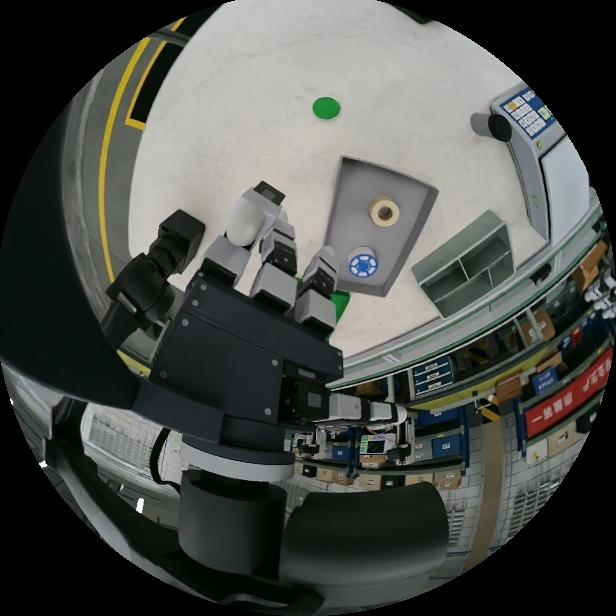

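Request:
{"op": "execute_actions", "data": {
  "actions": [
    [[0,0,0,0,0,0,-0.754,0,-0.576,-0.696,-0.754,0,-0.576,-0.696,-0.754,0,-0.576,-0.696,-0.714,-0.678,-0.226,-0.168,0.4,-0.6,0.085,0.127,0,0,0,0,-0.754,-0.2,-0.576,-0.696,-0.754,0.2,-0.576,-0.696,-0.754,0,0.9,0.5,-0.714,-0.678,-0.226,-0.168,0.4,-0.6]],
    [[0,0,0,0,0,0,-0.754,0,-0.576,-0.696,-0.754,0,-0.576,-0.696,-0.754,0,-0.576,-0.696,-0.714,-0.678,-0.226,-0.168,0.4,-0.6,0.085,0.127,0,0,0,0,-0.754,-0.2,-0.576,-0.696,-0.754,0.2,-0.576,-0.696,-0.754,0,0.9,0.5,-0.714,-0.678,-0.226,-0.168,0.4,-0.6]],
    [[0,0,0,0,0,0,-0.754,0,-0.576,-0.696,-0.754,0,-0.576,-0.696,-0.754,0,-0.576,-0.696,-0.714,-0.678,-0.226,-0.168,0.4,-0.6,0,0,0.08,0,0,0,-0.754,-0.2,-0.576,-0.696,-0.754,0.2,-0.576,-0.696,-0.754,0,0.9,0.5,-0.714,-0.678,-0.226,-0.168,0.4,-0.6]]
  ],
  "cameras": ["cam_right_wrist","cam_high"]
}}

Request:
{"op": "zoom_image", "data": {
  "camera": "cam_right_wrist",
  "region": [210, 150, 390, 330]
}}

Scene clock: 387.33 s.
left_arm: end_effector_position=(+0.6051, +0.3536, +0.3563) hand_goal=(-0.754, +0.000, -0.576, -0.696, -0.754, +0.000, -0.576, -0.696, -0.754, +0.000, -0.576, -0.696, -0.714, -0.678, -0.226, -0.168) hand_measured=(-0.762, +0.004, -0.576, -0.696, -0.762, +0.004, -0.576, -0.696, -0.762, +0.004, -0.576, -0.696, -0.720, -0.678, -0.224, -0.168) hand_current_ma=(-4, +1, +0, +0, -4, +1, +0, +0, -4, +1, +0, +0, -3, +0, +1, +0) hand_state=(goal, goal, goal, goal, goal, goal, goal, goal, goal, goal, goal, goal, goal, goal, goal, goal) hand_current_limit=0.40 hand_speed=-0.60 end_effector_quat_wxyz=(+0.231, +0.776, +0.219, +0.544) | right_arm: end_effector_position=(+0.1214, +0.1110, +0.1820) hand_goal=(-0.754, -0.200, -0.576, -0.696, -0.754, +0.200, -0.576, -0.696, -0.754, +0.000, +0.900, +0.500, -0.714, -0.678, -0.226, -0.168) hand_measured=(-0.754, -0.200, -0.576, -0.696, -0.754, +0.198, -0.576, -0.696, -0.756, +0.000, +0.896, +0.498, -0.712, -0.678, -0.222, -0.168) hand_current_ma=(+4, -3, -1, +0, +4, -5, +1, +0, -8, +2, -16, -12, +5, +3, +24, +2) hand_state=(goal, goal, goal, goal, goal, goal, goal, goal, goal, goal, goal, goal, goal, goal, goal, goal) hand_current_limit=0.40 hand_speed=-0.60 end_effector_quat_wxyz=(+0.002, -0.010, +1.000, -0.009)
Joint positions: left_arm=[0.194 1.268 0.86 0.083 0.34 1.007] | right_arm=[1.361 1.453 1.097 -1.231 0.008 -0.236]
Joint torques (N m): left_arm=[-0.32 -11.16 9.39 1.85 0.26 0.08] | right_arm=[-1.49 -9.11 7.3 0.51 0.23 0.33]
Heat: left arm: hottest elbow 39 °C; right arm: hottest elbow 32 °C.
Hand target: left_arm +0.6029, +0.3500, +0.3655; +0.228, +0.776, +0.208, +0.551 | right_arm +0.1280, +0.1136, +0.1845; +0.004, +0.002, +1.000, -0.001
Off the commanded pose: left_arm 0.010 m, 2 deg | right_arm 0.008 m, 2 deg.
Step readings (end_effector_position of left_arm | right_arm):
0: (+0.6051, +0.3536, +0.3563) | (+0.2176, -0.0464, +0.2199)
1: (+0.6051, +0.3536, +0.3563) | (+0.2153, -0.0421, +0.2202)
2: (+0.6051, +0.3536, +0.3563) | (+0.2099, -0.0347, +0.2200)
4: (+0.6051, +0.3536, +0.3563) | (+0.1823, -0.0054, +0.2200)
8: (+0.6051, +0.3536, +0.3563) | (+0.1523, +0.0291, +0.2165)
15: (+0.6051, +0.3536, +0.3563) | (+0.1664, +0.0257, +0.2142)
16: (+0.6051, +0.3536, +0.3563) | (+0.1651, +0.0303, +0.2155)
17: (+0.6051, +0.3536, +0.3563) | (+0.1618, +0.0379, +0.2164)
19: (+0.6051, +0.3536, +0.3563) | (+0.1396, +0.0681, +0.2194)
23: (+0.6051, +0.3536, +0.3563) | (+0.1076, +0.1057, +0.2182)
30: (+0.6051, +0.3536, +0.3563) | (+0.1174, +0.1045, +0.2161)
31: (+0.6051, +0.3536, +0.3563) | (+0.1190, +0.1050, +0.2125)
32: (+0.6051, +0.3536, +0.3563) | (+0.1204, +0.1092, +0.2106)
34: (+0.6051, +0.3536, +0.3563) | (+0.1214, +0.1119, +0.2007)
38: (+0.6051, +0.3536, +0.3563) | (+0.1211, +0.1100, +0.1837)
45: (+0.6051, +0.3536, +0.3563) | (+0.1214, +0.1110, +0.1820)
camera_calibration:
cam_right_wrist: T_world_to_cam=[[0.770537, 0.634929, -0.0560063, -0.115291], [0.44829, -0.477373, 0.755745, -0.187581], [0.453109, -0.607437, -0.652466, 0.251115], [0, 0, 0, 1]] pos_world=[0.0591437, 0.136192, 0.29915]
Images, in order (width x height): cam_high 896x504, cam_right_wrist 616x616.

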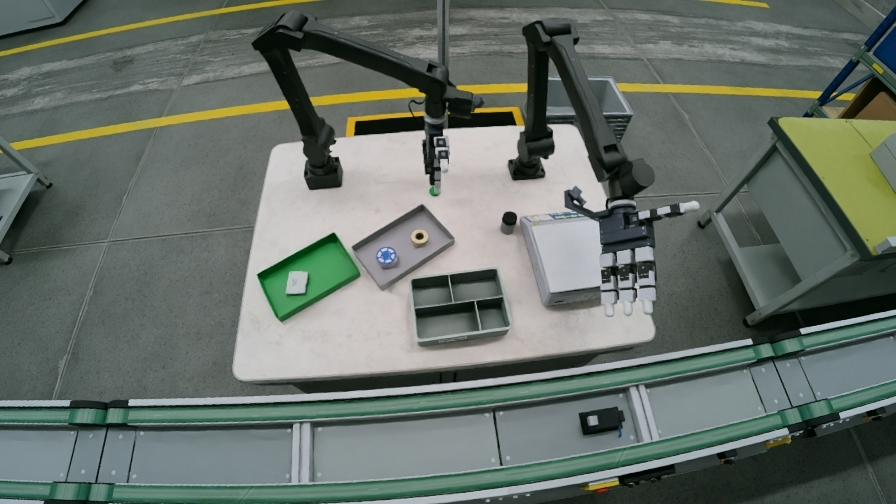

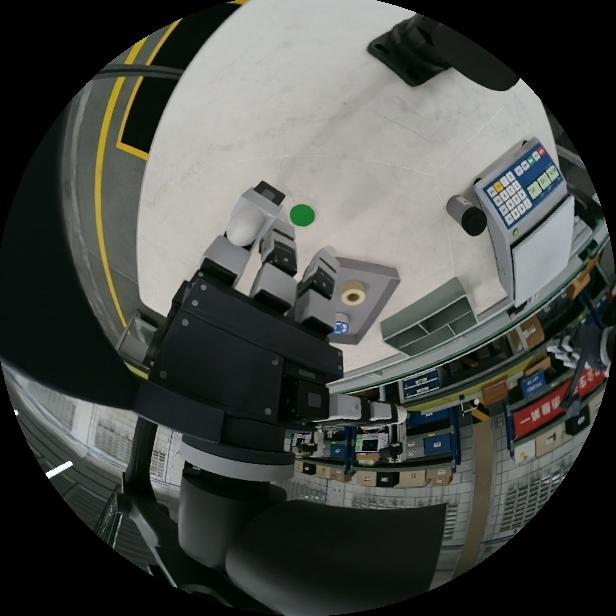

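Scaled by 2.800 from the camera's 616x616 image, which has a finer 880x880 frame.

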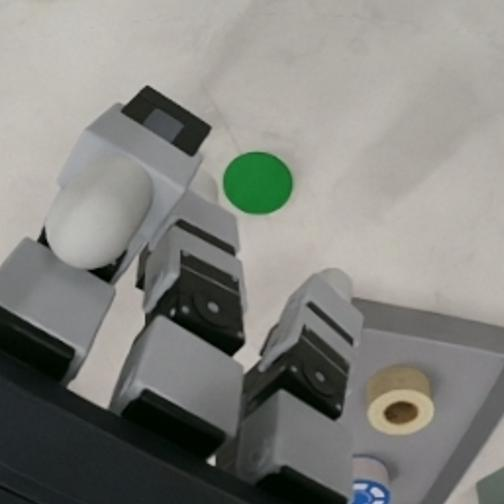

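Request:
{"op": "execute_actions", "data": {
  "actions": [
    [[0,0,0,0,0,0,-0.754,0,-0.576,-0.696,-0.754,0,-0.576,-0.696,-0.754,0,-0.576,-0.696,-0.714,-0.678,-0.226,-0.168,0.4,-0.6,0.0125,0,0.04,0,0,0,-0.754,-0.2,-0.576,-0.696,-0.754,0.2,-0.576,-0.696,-0.754,0,0.9,0.5,-0.714,-0.678,-0.226,-0.168,0.4,-0.6]],
    [[0,0,0,0,0,0,-0.754,0,-0.576,-0.696,-0.754,0,-0.576,-0.696,-0.754,0,-0.576,-0.696,-0.714,-0.678,-0.226,-0.168,0.4,-0.6,0,0,0.05,0,0,0,-0.754,-0.2,-0.576,-0.696,-0.754,0.2,-0.576,-0.696,-0.754,0,0.9,0.5,-0.714,-0.678,-0.226,-0.168,0.4,-0.6]]
  ],
  "cameras": ["cam_right_wrist"]
}}

Request:
{"op": "zoom_image", "data": {
  "camera": "cam_right_wrist",
  "region": [230, 170, 370, 310]
}}

Scene clock: 393.47 s.
left_arm: end_effector_position=(+0.6051, +0.3536, +0.3563) hand_goal=(-0.754, +0.000, -0.576, -0.696, -0.754, +0.000, -0.576, -0.696, -0.754, +0.000, -0.576, -0.696, -0.714, -0.678, -0.226, -0.168) hand_measured=(-0.762, +0.004, -0.576, -0.696, -0.762, +0.004, -0.576, -0.696, -0.762, +0.004, -0.576, -0.696, -0.720, -0.678, -0.224, -0.168) hand_current_ma=(-4, +1, +0, +0, -4, +1, +0, +0, -4, +1, +0, +0, -3, +0, +1, +0) hand_state=(goal, goal, goal, goal, goal, goal, goal, goal, goal, goal, goal, goal, goal, goal, goal, goal) hand_current_limit=0.40 hand_speed=-0.60 end_effector_quat_wxyz=(+0.231, +0.776, +0.219, +0.544) | right_arm: end_effector_position=(+0.1226, +0.1092, +0.1288) hand_goal=(-0.754, -0.200, -0.576, -0.696, -0.754, +0.200, -0.576, -0.696, -0.754, +0.000, +0.900, +0.500, -0.714, -0.678, -0.226, -0.168) hand_measured=(-0.754, -0.200, -0.576, -0.696, -0.754, +0.198, -0.576, -0.696, -0.756, +0.000, +0.896, +0.498, -0.712, -0.678, -0.222, -0.168) hand_current_ma=(+2, -3, -1, +0, +2, -5, +1, +0, -9, +2, -16, -12, +5, +3, +24, +2) hand_state=(goal, goal, goal, goal, goal, goal, goal, goal, goal, goal, goal, goal, goal, goal, goal, goal) hand_current_limit=0.40 hand_speed=-0.60 end_effector_quat_wxyz=(+0.003, -0.001, +1.000, -0.008)
Joint positions: left_arm=[0.194 1.268 0.86 0.083 0.34 1.007] | right_arm=[1.361 1.509 1.005 -1.081 0.008 -0.219]
Joint torques (N m): left_arm=[0.15 -11.4 9.37 1.85 0.26 0.11] | right_arm=[-0.09 -9.47 6.86 0.55 0.22 0.32]
Heat: left arm: hottest elbow 39 °C; right arm: hottest elbow 32 °C.
Hand target: left_arm +0.6029, +0.3500, +0.3655; +0.228, +0.776, +0.208, +0.551 | right_arm +0.1210, +0.1135, +0.1304; +0.004, +0.002, +1.000, -0.001
Off the commanded pose: left_arm 0.010 m, 2 deg | right_arm 0.005 m, 1 deg.
Step readings (end_effector_position of left_arm | right_arm):
0: (+0.6051, +0.3536, +0.3563) | (+0.1214, +0.1110, +0.1820)
1: (+0.6051, +0.3536, +0.3563) | (+0.1216, +0.1109, +0.1798)
2: (+0.6051, +0.3536, +0.3563) | (+0.1223, +0.1130, +0.1784)
4: (+0.6051, +0.3536, +0.3563) | (+0.1227, +0.1127, +0.1717)
8: (+0.6051, +0.3536, +0.3563) | (+0.1222, +0.1087, +0.1613)
15: (+0.6051, +0.3536, +0.3563) | (+0.1227, +0.1095, +0.1610)
16: (+0.6051, +0.3536, +0.3563) | (+0.1227, +0.1096, +0.1582)
17: (+0.6051, +0.3536, +0.3563) | (+0.1233, +0.1125, +0.1569)
19: (+0.6051, +0.3536, +0.3563) | (+0.1235, +0.1132, +0.1481)
23: (+0.6051, +0.3536, +0.3563) | (+0.1225, +0.1088, +0.1310)
30: (+0.6051, +0.3536, +0.3563) | (+0.1226, +0.1092, +0.1288)
camera_calibration:
cam_right_wrist: T_world_to_cam=[[0.781331, 0.621734, -0.054482, -0.11815], [0.439536, -0.48618, 0.755273, -0.14652], [0.443091, -0.614065, -0.653142, 0.216836], [0, 0, 0, 1]] pos_world=[0.0606371, 0.135374, 0.245851]
Images, in order (width x height): cam_right_wrist 616x616.

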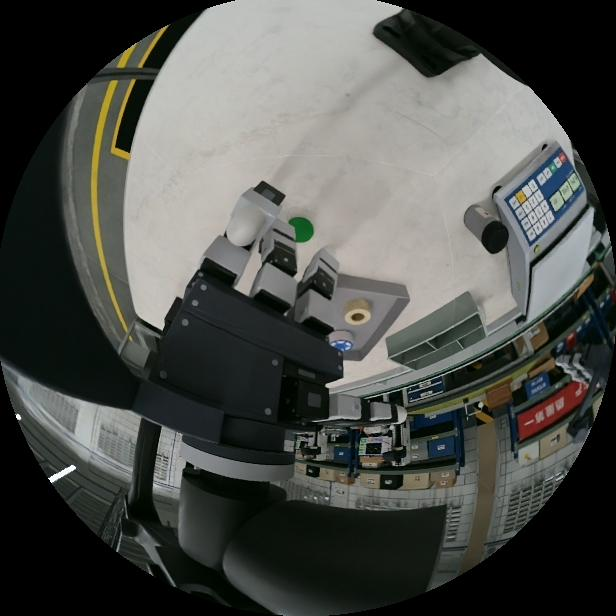

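Scaled by 3.600 from the camera's 616x616 image, which has a finer 880x880 frame.

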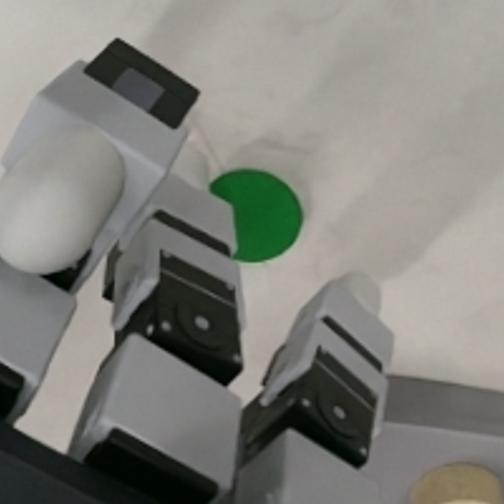

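Request:
{"op": "execute_actions", "data": {
  "actions": [
    [[0,0,0,0,0,0,-0.754,0,-0.576,-0.696,-0.754,0,-0.576,-0.696,-0.754,0,-0.576,-0.696,-0.714,-0.678,-0.226,-0.168,0.4,-0.6,0.015,0.002,0.005,0,0,0,-0.754,-0.2,-0.576,-0.696,-0.754,0.2,-0.576,-0.696,-0.754,0,0.9,0.5,-0.714,-0.678,-0.226,-0.168,0.4,-0.8]],
    [[0,0,0,0,0,0,-0.754,0,-0.576,-0.696,-0.754,0,-0.576,-0.696,-0.754,0,-0.576,-0.696,-0.714,-0.678,-0.226,-0.168,0.4,-0.6,0,0,0,0,0,0,-0.754,0.18,-0.576,-0.696,-0.754,-0.18,-0.576,-0.696,-0.754,0,0.9,0.5,-0.714,-0.678,-0.226,-0.168,0.4,-0.8]]
  ],
  "cameras": ["cam_right_wrist"]
}}

Request:
{"op": "zoom_image", "data": {
  "camera": "cam_right_wrist",
  "region": [230, 170, 370, 310]
}}

Scene clock: 400.10 s.
left_arm: end_effector_position=(+0.6051, +0.3536, +0.3563) hand_goal=(-0.754, +0.000, -0.576, -0.696, -0.754, +0.000, -0.576, -0.696, -0.754, +0.000, -0.576, -0.696, -0.714, -0.678, -0.226, -0.168) hand_measured=(-0.762, +0.004, -0.576, -0.696, -0.762, +0.004, -0.576, -0.696, -0.762, +0.004, -0.576, -0.696, -0.720, -0.678, -0.224, -0.168) hand_current_ma=(-4, +1, +0, +0, -4, +1, +0, +0, -4, +1, +0, +0, -3, +0, +1, +0) hand_state=(goal, goal, goal, goal, goal, goal, goal, goal, goal, goal, goal, goal, goal, goal, goal, goal) hand_current_limit=0.40 hand_speed=-0.60 end_effector_quat_wxyz=(+0.231, +0.776, +0.219, +0.544) | right_arm: end_effector_position=(+0.1149, +0.1128, +0.1295) hand_goal=(-0.754, +0.180, -0.576, -0.696, -0.754, -0.180, -0.576, -0.696, -0.754, +0.000, +0.900, +0.500, -0.714, -0.678, -0.226, -0.168) hand_measured=(-0.754, -0.044, -0.576, -0.696, -0.754, +0.052, -0.576, -0.696, -0.756, +0.000, +0.896, +0.498, -0.712, -0.678, -0.222, -0.168) hand_current_ma=(+2, -385, -1, +0, +2, +385, +1, +0, -9, +2, -16, -12, +5, +3, +24, +2) hand_state=(goal, blocked, goal, goal, goal, blocked, goal, goal, goal, goal, goal, goal, goal, goal, goal, goal) hand_current_limit=0.40 hand_speed=-0.80 end_effector_quat_wxyz=(+0.004, -0.001, +1.000, -0.004)
Joint positions: left_arm=[0.194 1.268 0.86 0.083 0.34 1.007] | right_arm=[1.382 1.509 1.005 -1.073 0.008 -0.196]
Joint torques (N m): left_arm=[-0.03 -11.58 9.43 1.8 0.27 0.11] | right_arm=[0.09 -9.05 6.41 0.61 0.23 0.33]
Heat: left arm: hottest elbow 39 °C; right arm: hottest elbow 32 °C.
Hand target: left_arm +0.6029, +0.3500, +0.3655; +0.228, +0.776, +0.208, +0.551 | right_arm +0.1122, +0.1147, +0.1274; +0.004, +0.002, +1.000, -0.001
Off the commanded pose: left_arm 0.010 m, 2 deg | right_arm 0.004 m, 0 deg.
Step readings (end_effector_position of left_arm | right_arm):
0: (+0.6051, +0.3536, +0.3563) | (+0.1226, +0.1092, +0.1288)
1: (+0.6051, +0.3536, +0.3563) | (+0.1224, +0.1095, +0.1289)
2: (+0.6051, +0.3536, +0.3563) | (+0.1219, +0.1101, +0.1290)
4: (+0.6051, +0.3536, +0.3563) | (+0.1194, +0.1115, +0.1293)
8: (+0.6051, +0.3536, +0.3563) | (+0.1153, +0.1128, +0.1295)
15: (+0.6051, +0.3536, +0.3563) | (+0.1148, +0.1129, +0.1295)
16: (+0.6051, +0.3536, +0.3563) | (+0.1149, +0.1129, +0.1295)
17: (+0.6051, +0.3536, +0.3563) | (+0.1149, +0.1129, +0.1295)
19: (+0.6051, +0.3536, +0.3563) | (+0.1149, +0.1129, +0.1295)
23: (+0.6051, +0.3536, +0.3563) | (+0.1149, +0.1129, +0.1295)
30: (+0.6051, +0.3536, +0.3563) | (+0.1149, +0.1128, +0.1295)
camera_calibration:
cam_right_wrist: T_world_to_cam=[[0.782383, 0.62094, -0.0480635, -0.115285], [0.437351, -0.492836, 0.752222, -0.140545], [0.443397, -0.609546, -0.657155, 0.222885], [0, 0, 0, 1]] pos_world=[0.0528378, 0.138178, 0.246649]
Images, in order (width x height): cam_right_wrist 616x616.

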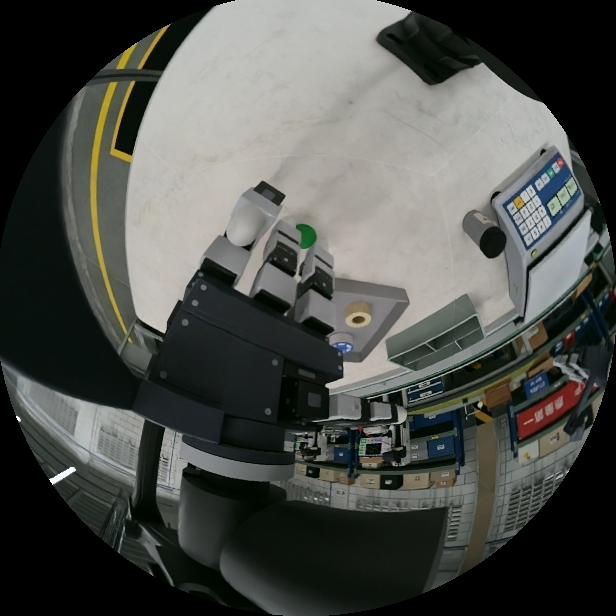

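Scaled by 3.600 from the camera's 616x616 image, which has a finer 880x880 frame.

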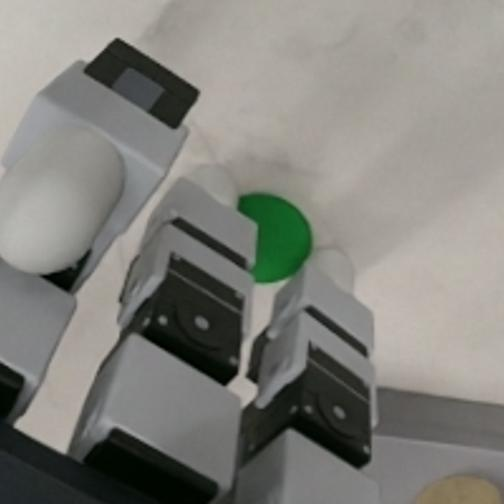

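Request:
{"op": "execute_actions", "data": {
  "actions": [
    [[0,0,0,0,0,0,-0.754,0,-0.576,-0.696,-0.754,0,-0.576,-0.696,-0.754,0,-0.576,-0.696,-0.714,-0.678,-0.226,-0.168,0.4,-0.6,0,0,-0.05,0,0,0,-0.754,0.18,-0.576,-0.696,-0.754,-0.18,-0.576,-0.696,-0.754,0,0.9,0.5,-0.714,-0.678,-0.226,-0.168,0.4,-0.8]],
    [[0,0,0,0,0,0,-0.754,0,-0.576,-0.696,-0.754,0,-0.576,-0.696,-0.754,0,-0.576,-0.696,-0.714,-0.678,-0.226,-0.168,0.4,-0.6,0,0,-0.05,0,0,0,-0.754,0.18,-0.576,-0.696,-0.754,-0.18,-0.576,-0.696,-0.754,0,0.9,0.5,-0.714,-0.678,-0.226,-0.168,0.4,-0.8]]
  ],
  "cameras": ["cam_right_wrist"]
}}

Request:
{"op": "zoom_image", "data": {
  "camera": "cam_right_wrist",
  "region": [230, 170, 370, 310]
}}

Scene clock: 404.67 s.
left_arm: end_effector_position=(+0.6051, +0.3536, +0.3563) hand_goal=(-0.754, +0.000, -0.576, -0.696, -0.754, +0.000, -0.576, -0.696, -0.754, +0.000, -0.576, -0.696, -0.714, -0.678, -0.226, -0.168) hand_measured=(-0.762, +0.004, -0.576, -0.696, -0.762, +0.004, -0.576, -0.696, -0.762, +0.004, -0.576, -0.696, -0.720, -0.678, -0.224, -0.168) hand_current_ma=(-4, +1, +0, +0, -4, +1, +0, +0, -4, +1, +0, +0, -3, +0, +1, +0) hand_state=(goal, goal, goal, goal, goal, goal, goal, goal, goal, goal, goal, goal, goal, goal, goal, goal) hand_current_limit=0.40 hand_speed=-0.60 end_effector_quat_wxyz=(+0.231, +0.776, +0.219, +0.544) | right_arm: end_effector_position=(+0.1130, +0.1024, +0.1728) hand_goal=(-0.754, +0.180, -0.576, -0.696, -0.754, -0.180, -0.576, -0.696, -0.754, +0.000, +0.900, +0.500, -0.714, -0.678, -0.226, -0.168) hand_measured=(-0.750, +0.120, -0.576, -0.696, -0.752, -0.080, -0.576, -0.696, -0.754, +0.000, +0.896, +0.498, -0.712, -0.678, -0.222, -0.168) hand_current_ma=(+14, -250, +1, +0, +9, +385, +1, +0, -3, +2, -16, -12, +5, +3, +24, +2) hand_state=(goal, blocked, goal, goal, goal, blocked, goal, goal, goal, goal, goal, goal, goal, goal, goal, goal) hand_current_limit=0.40 hand_speed=-0.80 end_effector_quat_wxyz=(+0.002, +0.000, +1.000, -0.013)
Joint positions: left_arm=[0.194 1.268 0.86 0.083 0.34 1.007] | right_arm=[1.382 1.441 1.061 -1.215 0.008 -0.195]
Joint torques (N m): left_arm=[-0.26 -11.28 9.35 1.76 0.27 0.11] | right_arm=[0.15 -9 9.66 -0.36 0.22 0.33]
Heat: left arm: hottest elbow 40 °C; right arm: hottest elbow 32 °C.
Hand target: left_arm +0.6029, +0.3500, +0.3655; +0.228, +0.776, +0.208, +0.551 | right_arm +0.1117, +0.1147, +0.1873; +0.004, +0.002, +1.000, -0.001
Off the commanded pose: left_arm 0.010 m, 2 deg | right_arm 0.019 m, 1 deg.
Step readings (end_effector_position of left_arm | right_arm):
0: (+0.6051, +0.3536, +0.3563) | (+0.1149, +0.1128, +0.1295)
1: (+0.6051, +0.3536, +0.3563) | (+0.1145, +0.1107, +0.1296)
2: (+0.6051, +0.3536, +0.3563) | (+0.1139, +0.1077, +0.1298)
4: (+0.6051, +0.3536, +0.3563) | (+0.1129, +0.1024, +0.1334)
8: (+0.6051, +0.3536, +0.3563) | (+0.1126, +0.1010, +0.1417)
15: (+0.6051, +0.3536, +0.3563) | (+0.1126, +0.1008, +0.1424)
16: (+0.6051, +0.3536, +0.3563) | (+0.1124, +0.0998, +0.1442)
17: (+0.6051, +0.3536, +0.3563) | (+0.1119, +0.0974, +0.1456)
19: (+0.6051, +0.3536, +0.3563) | (+0.1116, +0.0955, +0.1532)
23: (+0.6051, +0.3536, +0.3563) | (+0.1127, +0.1009, +0.1694)
30: (+0.6051, +0.3536, +0.3563) | (+0.1130, +0.1024, +0.1728)
camera_calibration:
cam_right_wrist: T_world_to_cam=[[0.782909, 0.61901, -0.062286, -0.102591], [0.439529, -0.479478, 0.75955, -0.18033], [0.440304, -0.622035, -0.64746, 0.245842], [0, 0, 0, 1]] pos_world=[0.0513346, 0.129963, 0.289753]
Images, in order (width x height): cam_right_wrist 616x616.

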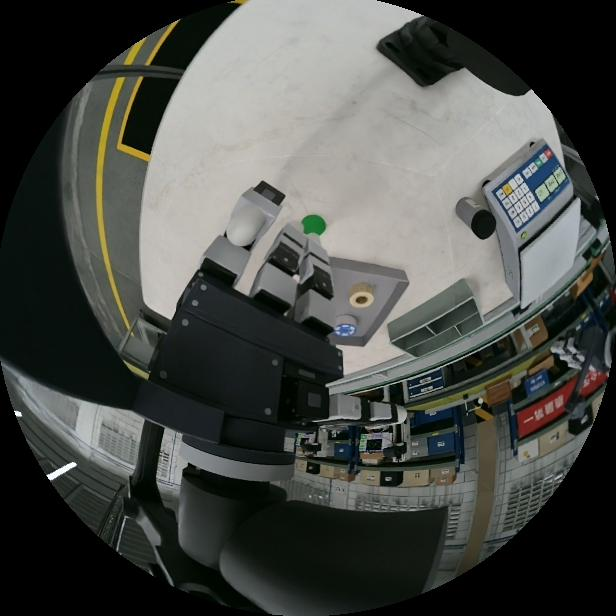

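Scaled by 3.600 from the camera's 616x616 image, which has a finer 880x880 frame.

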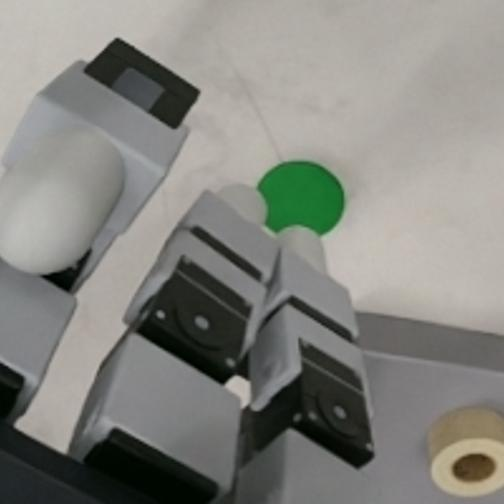

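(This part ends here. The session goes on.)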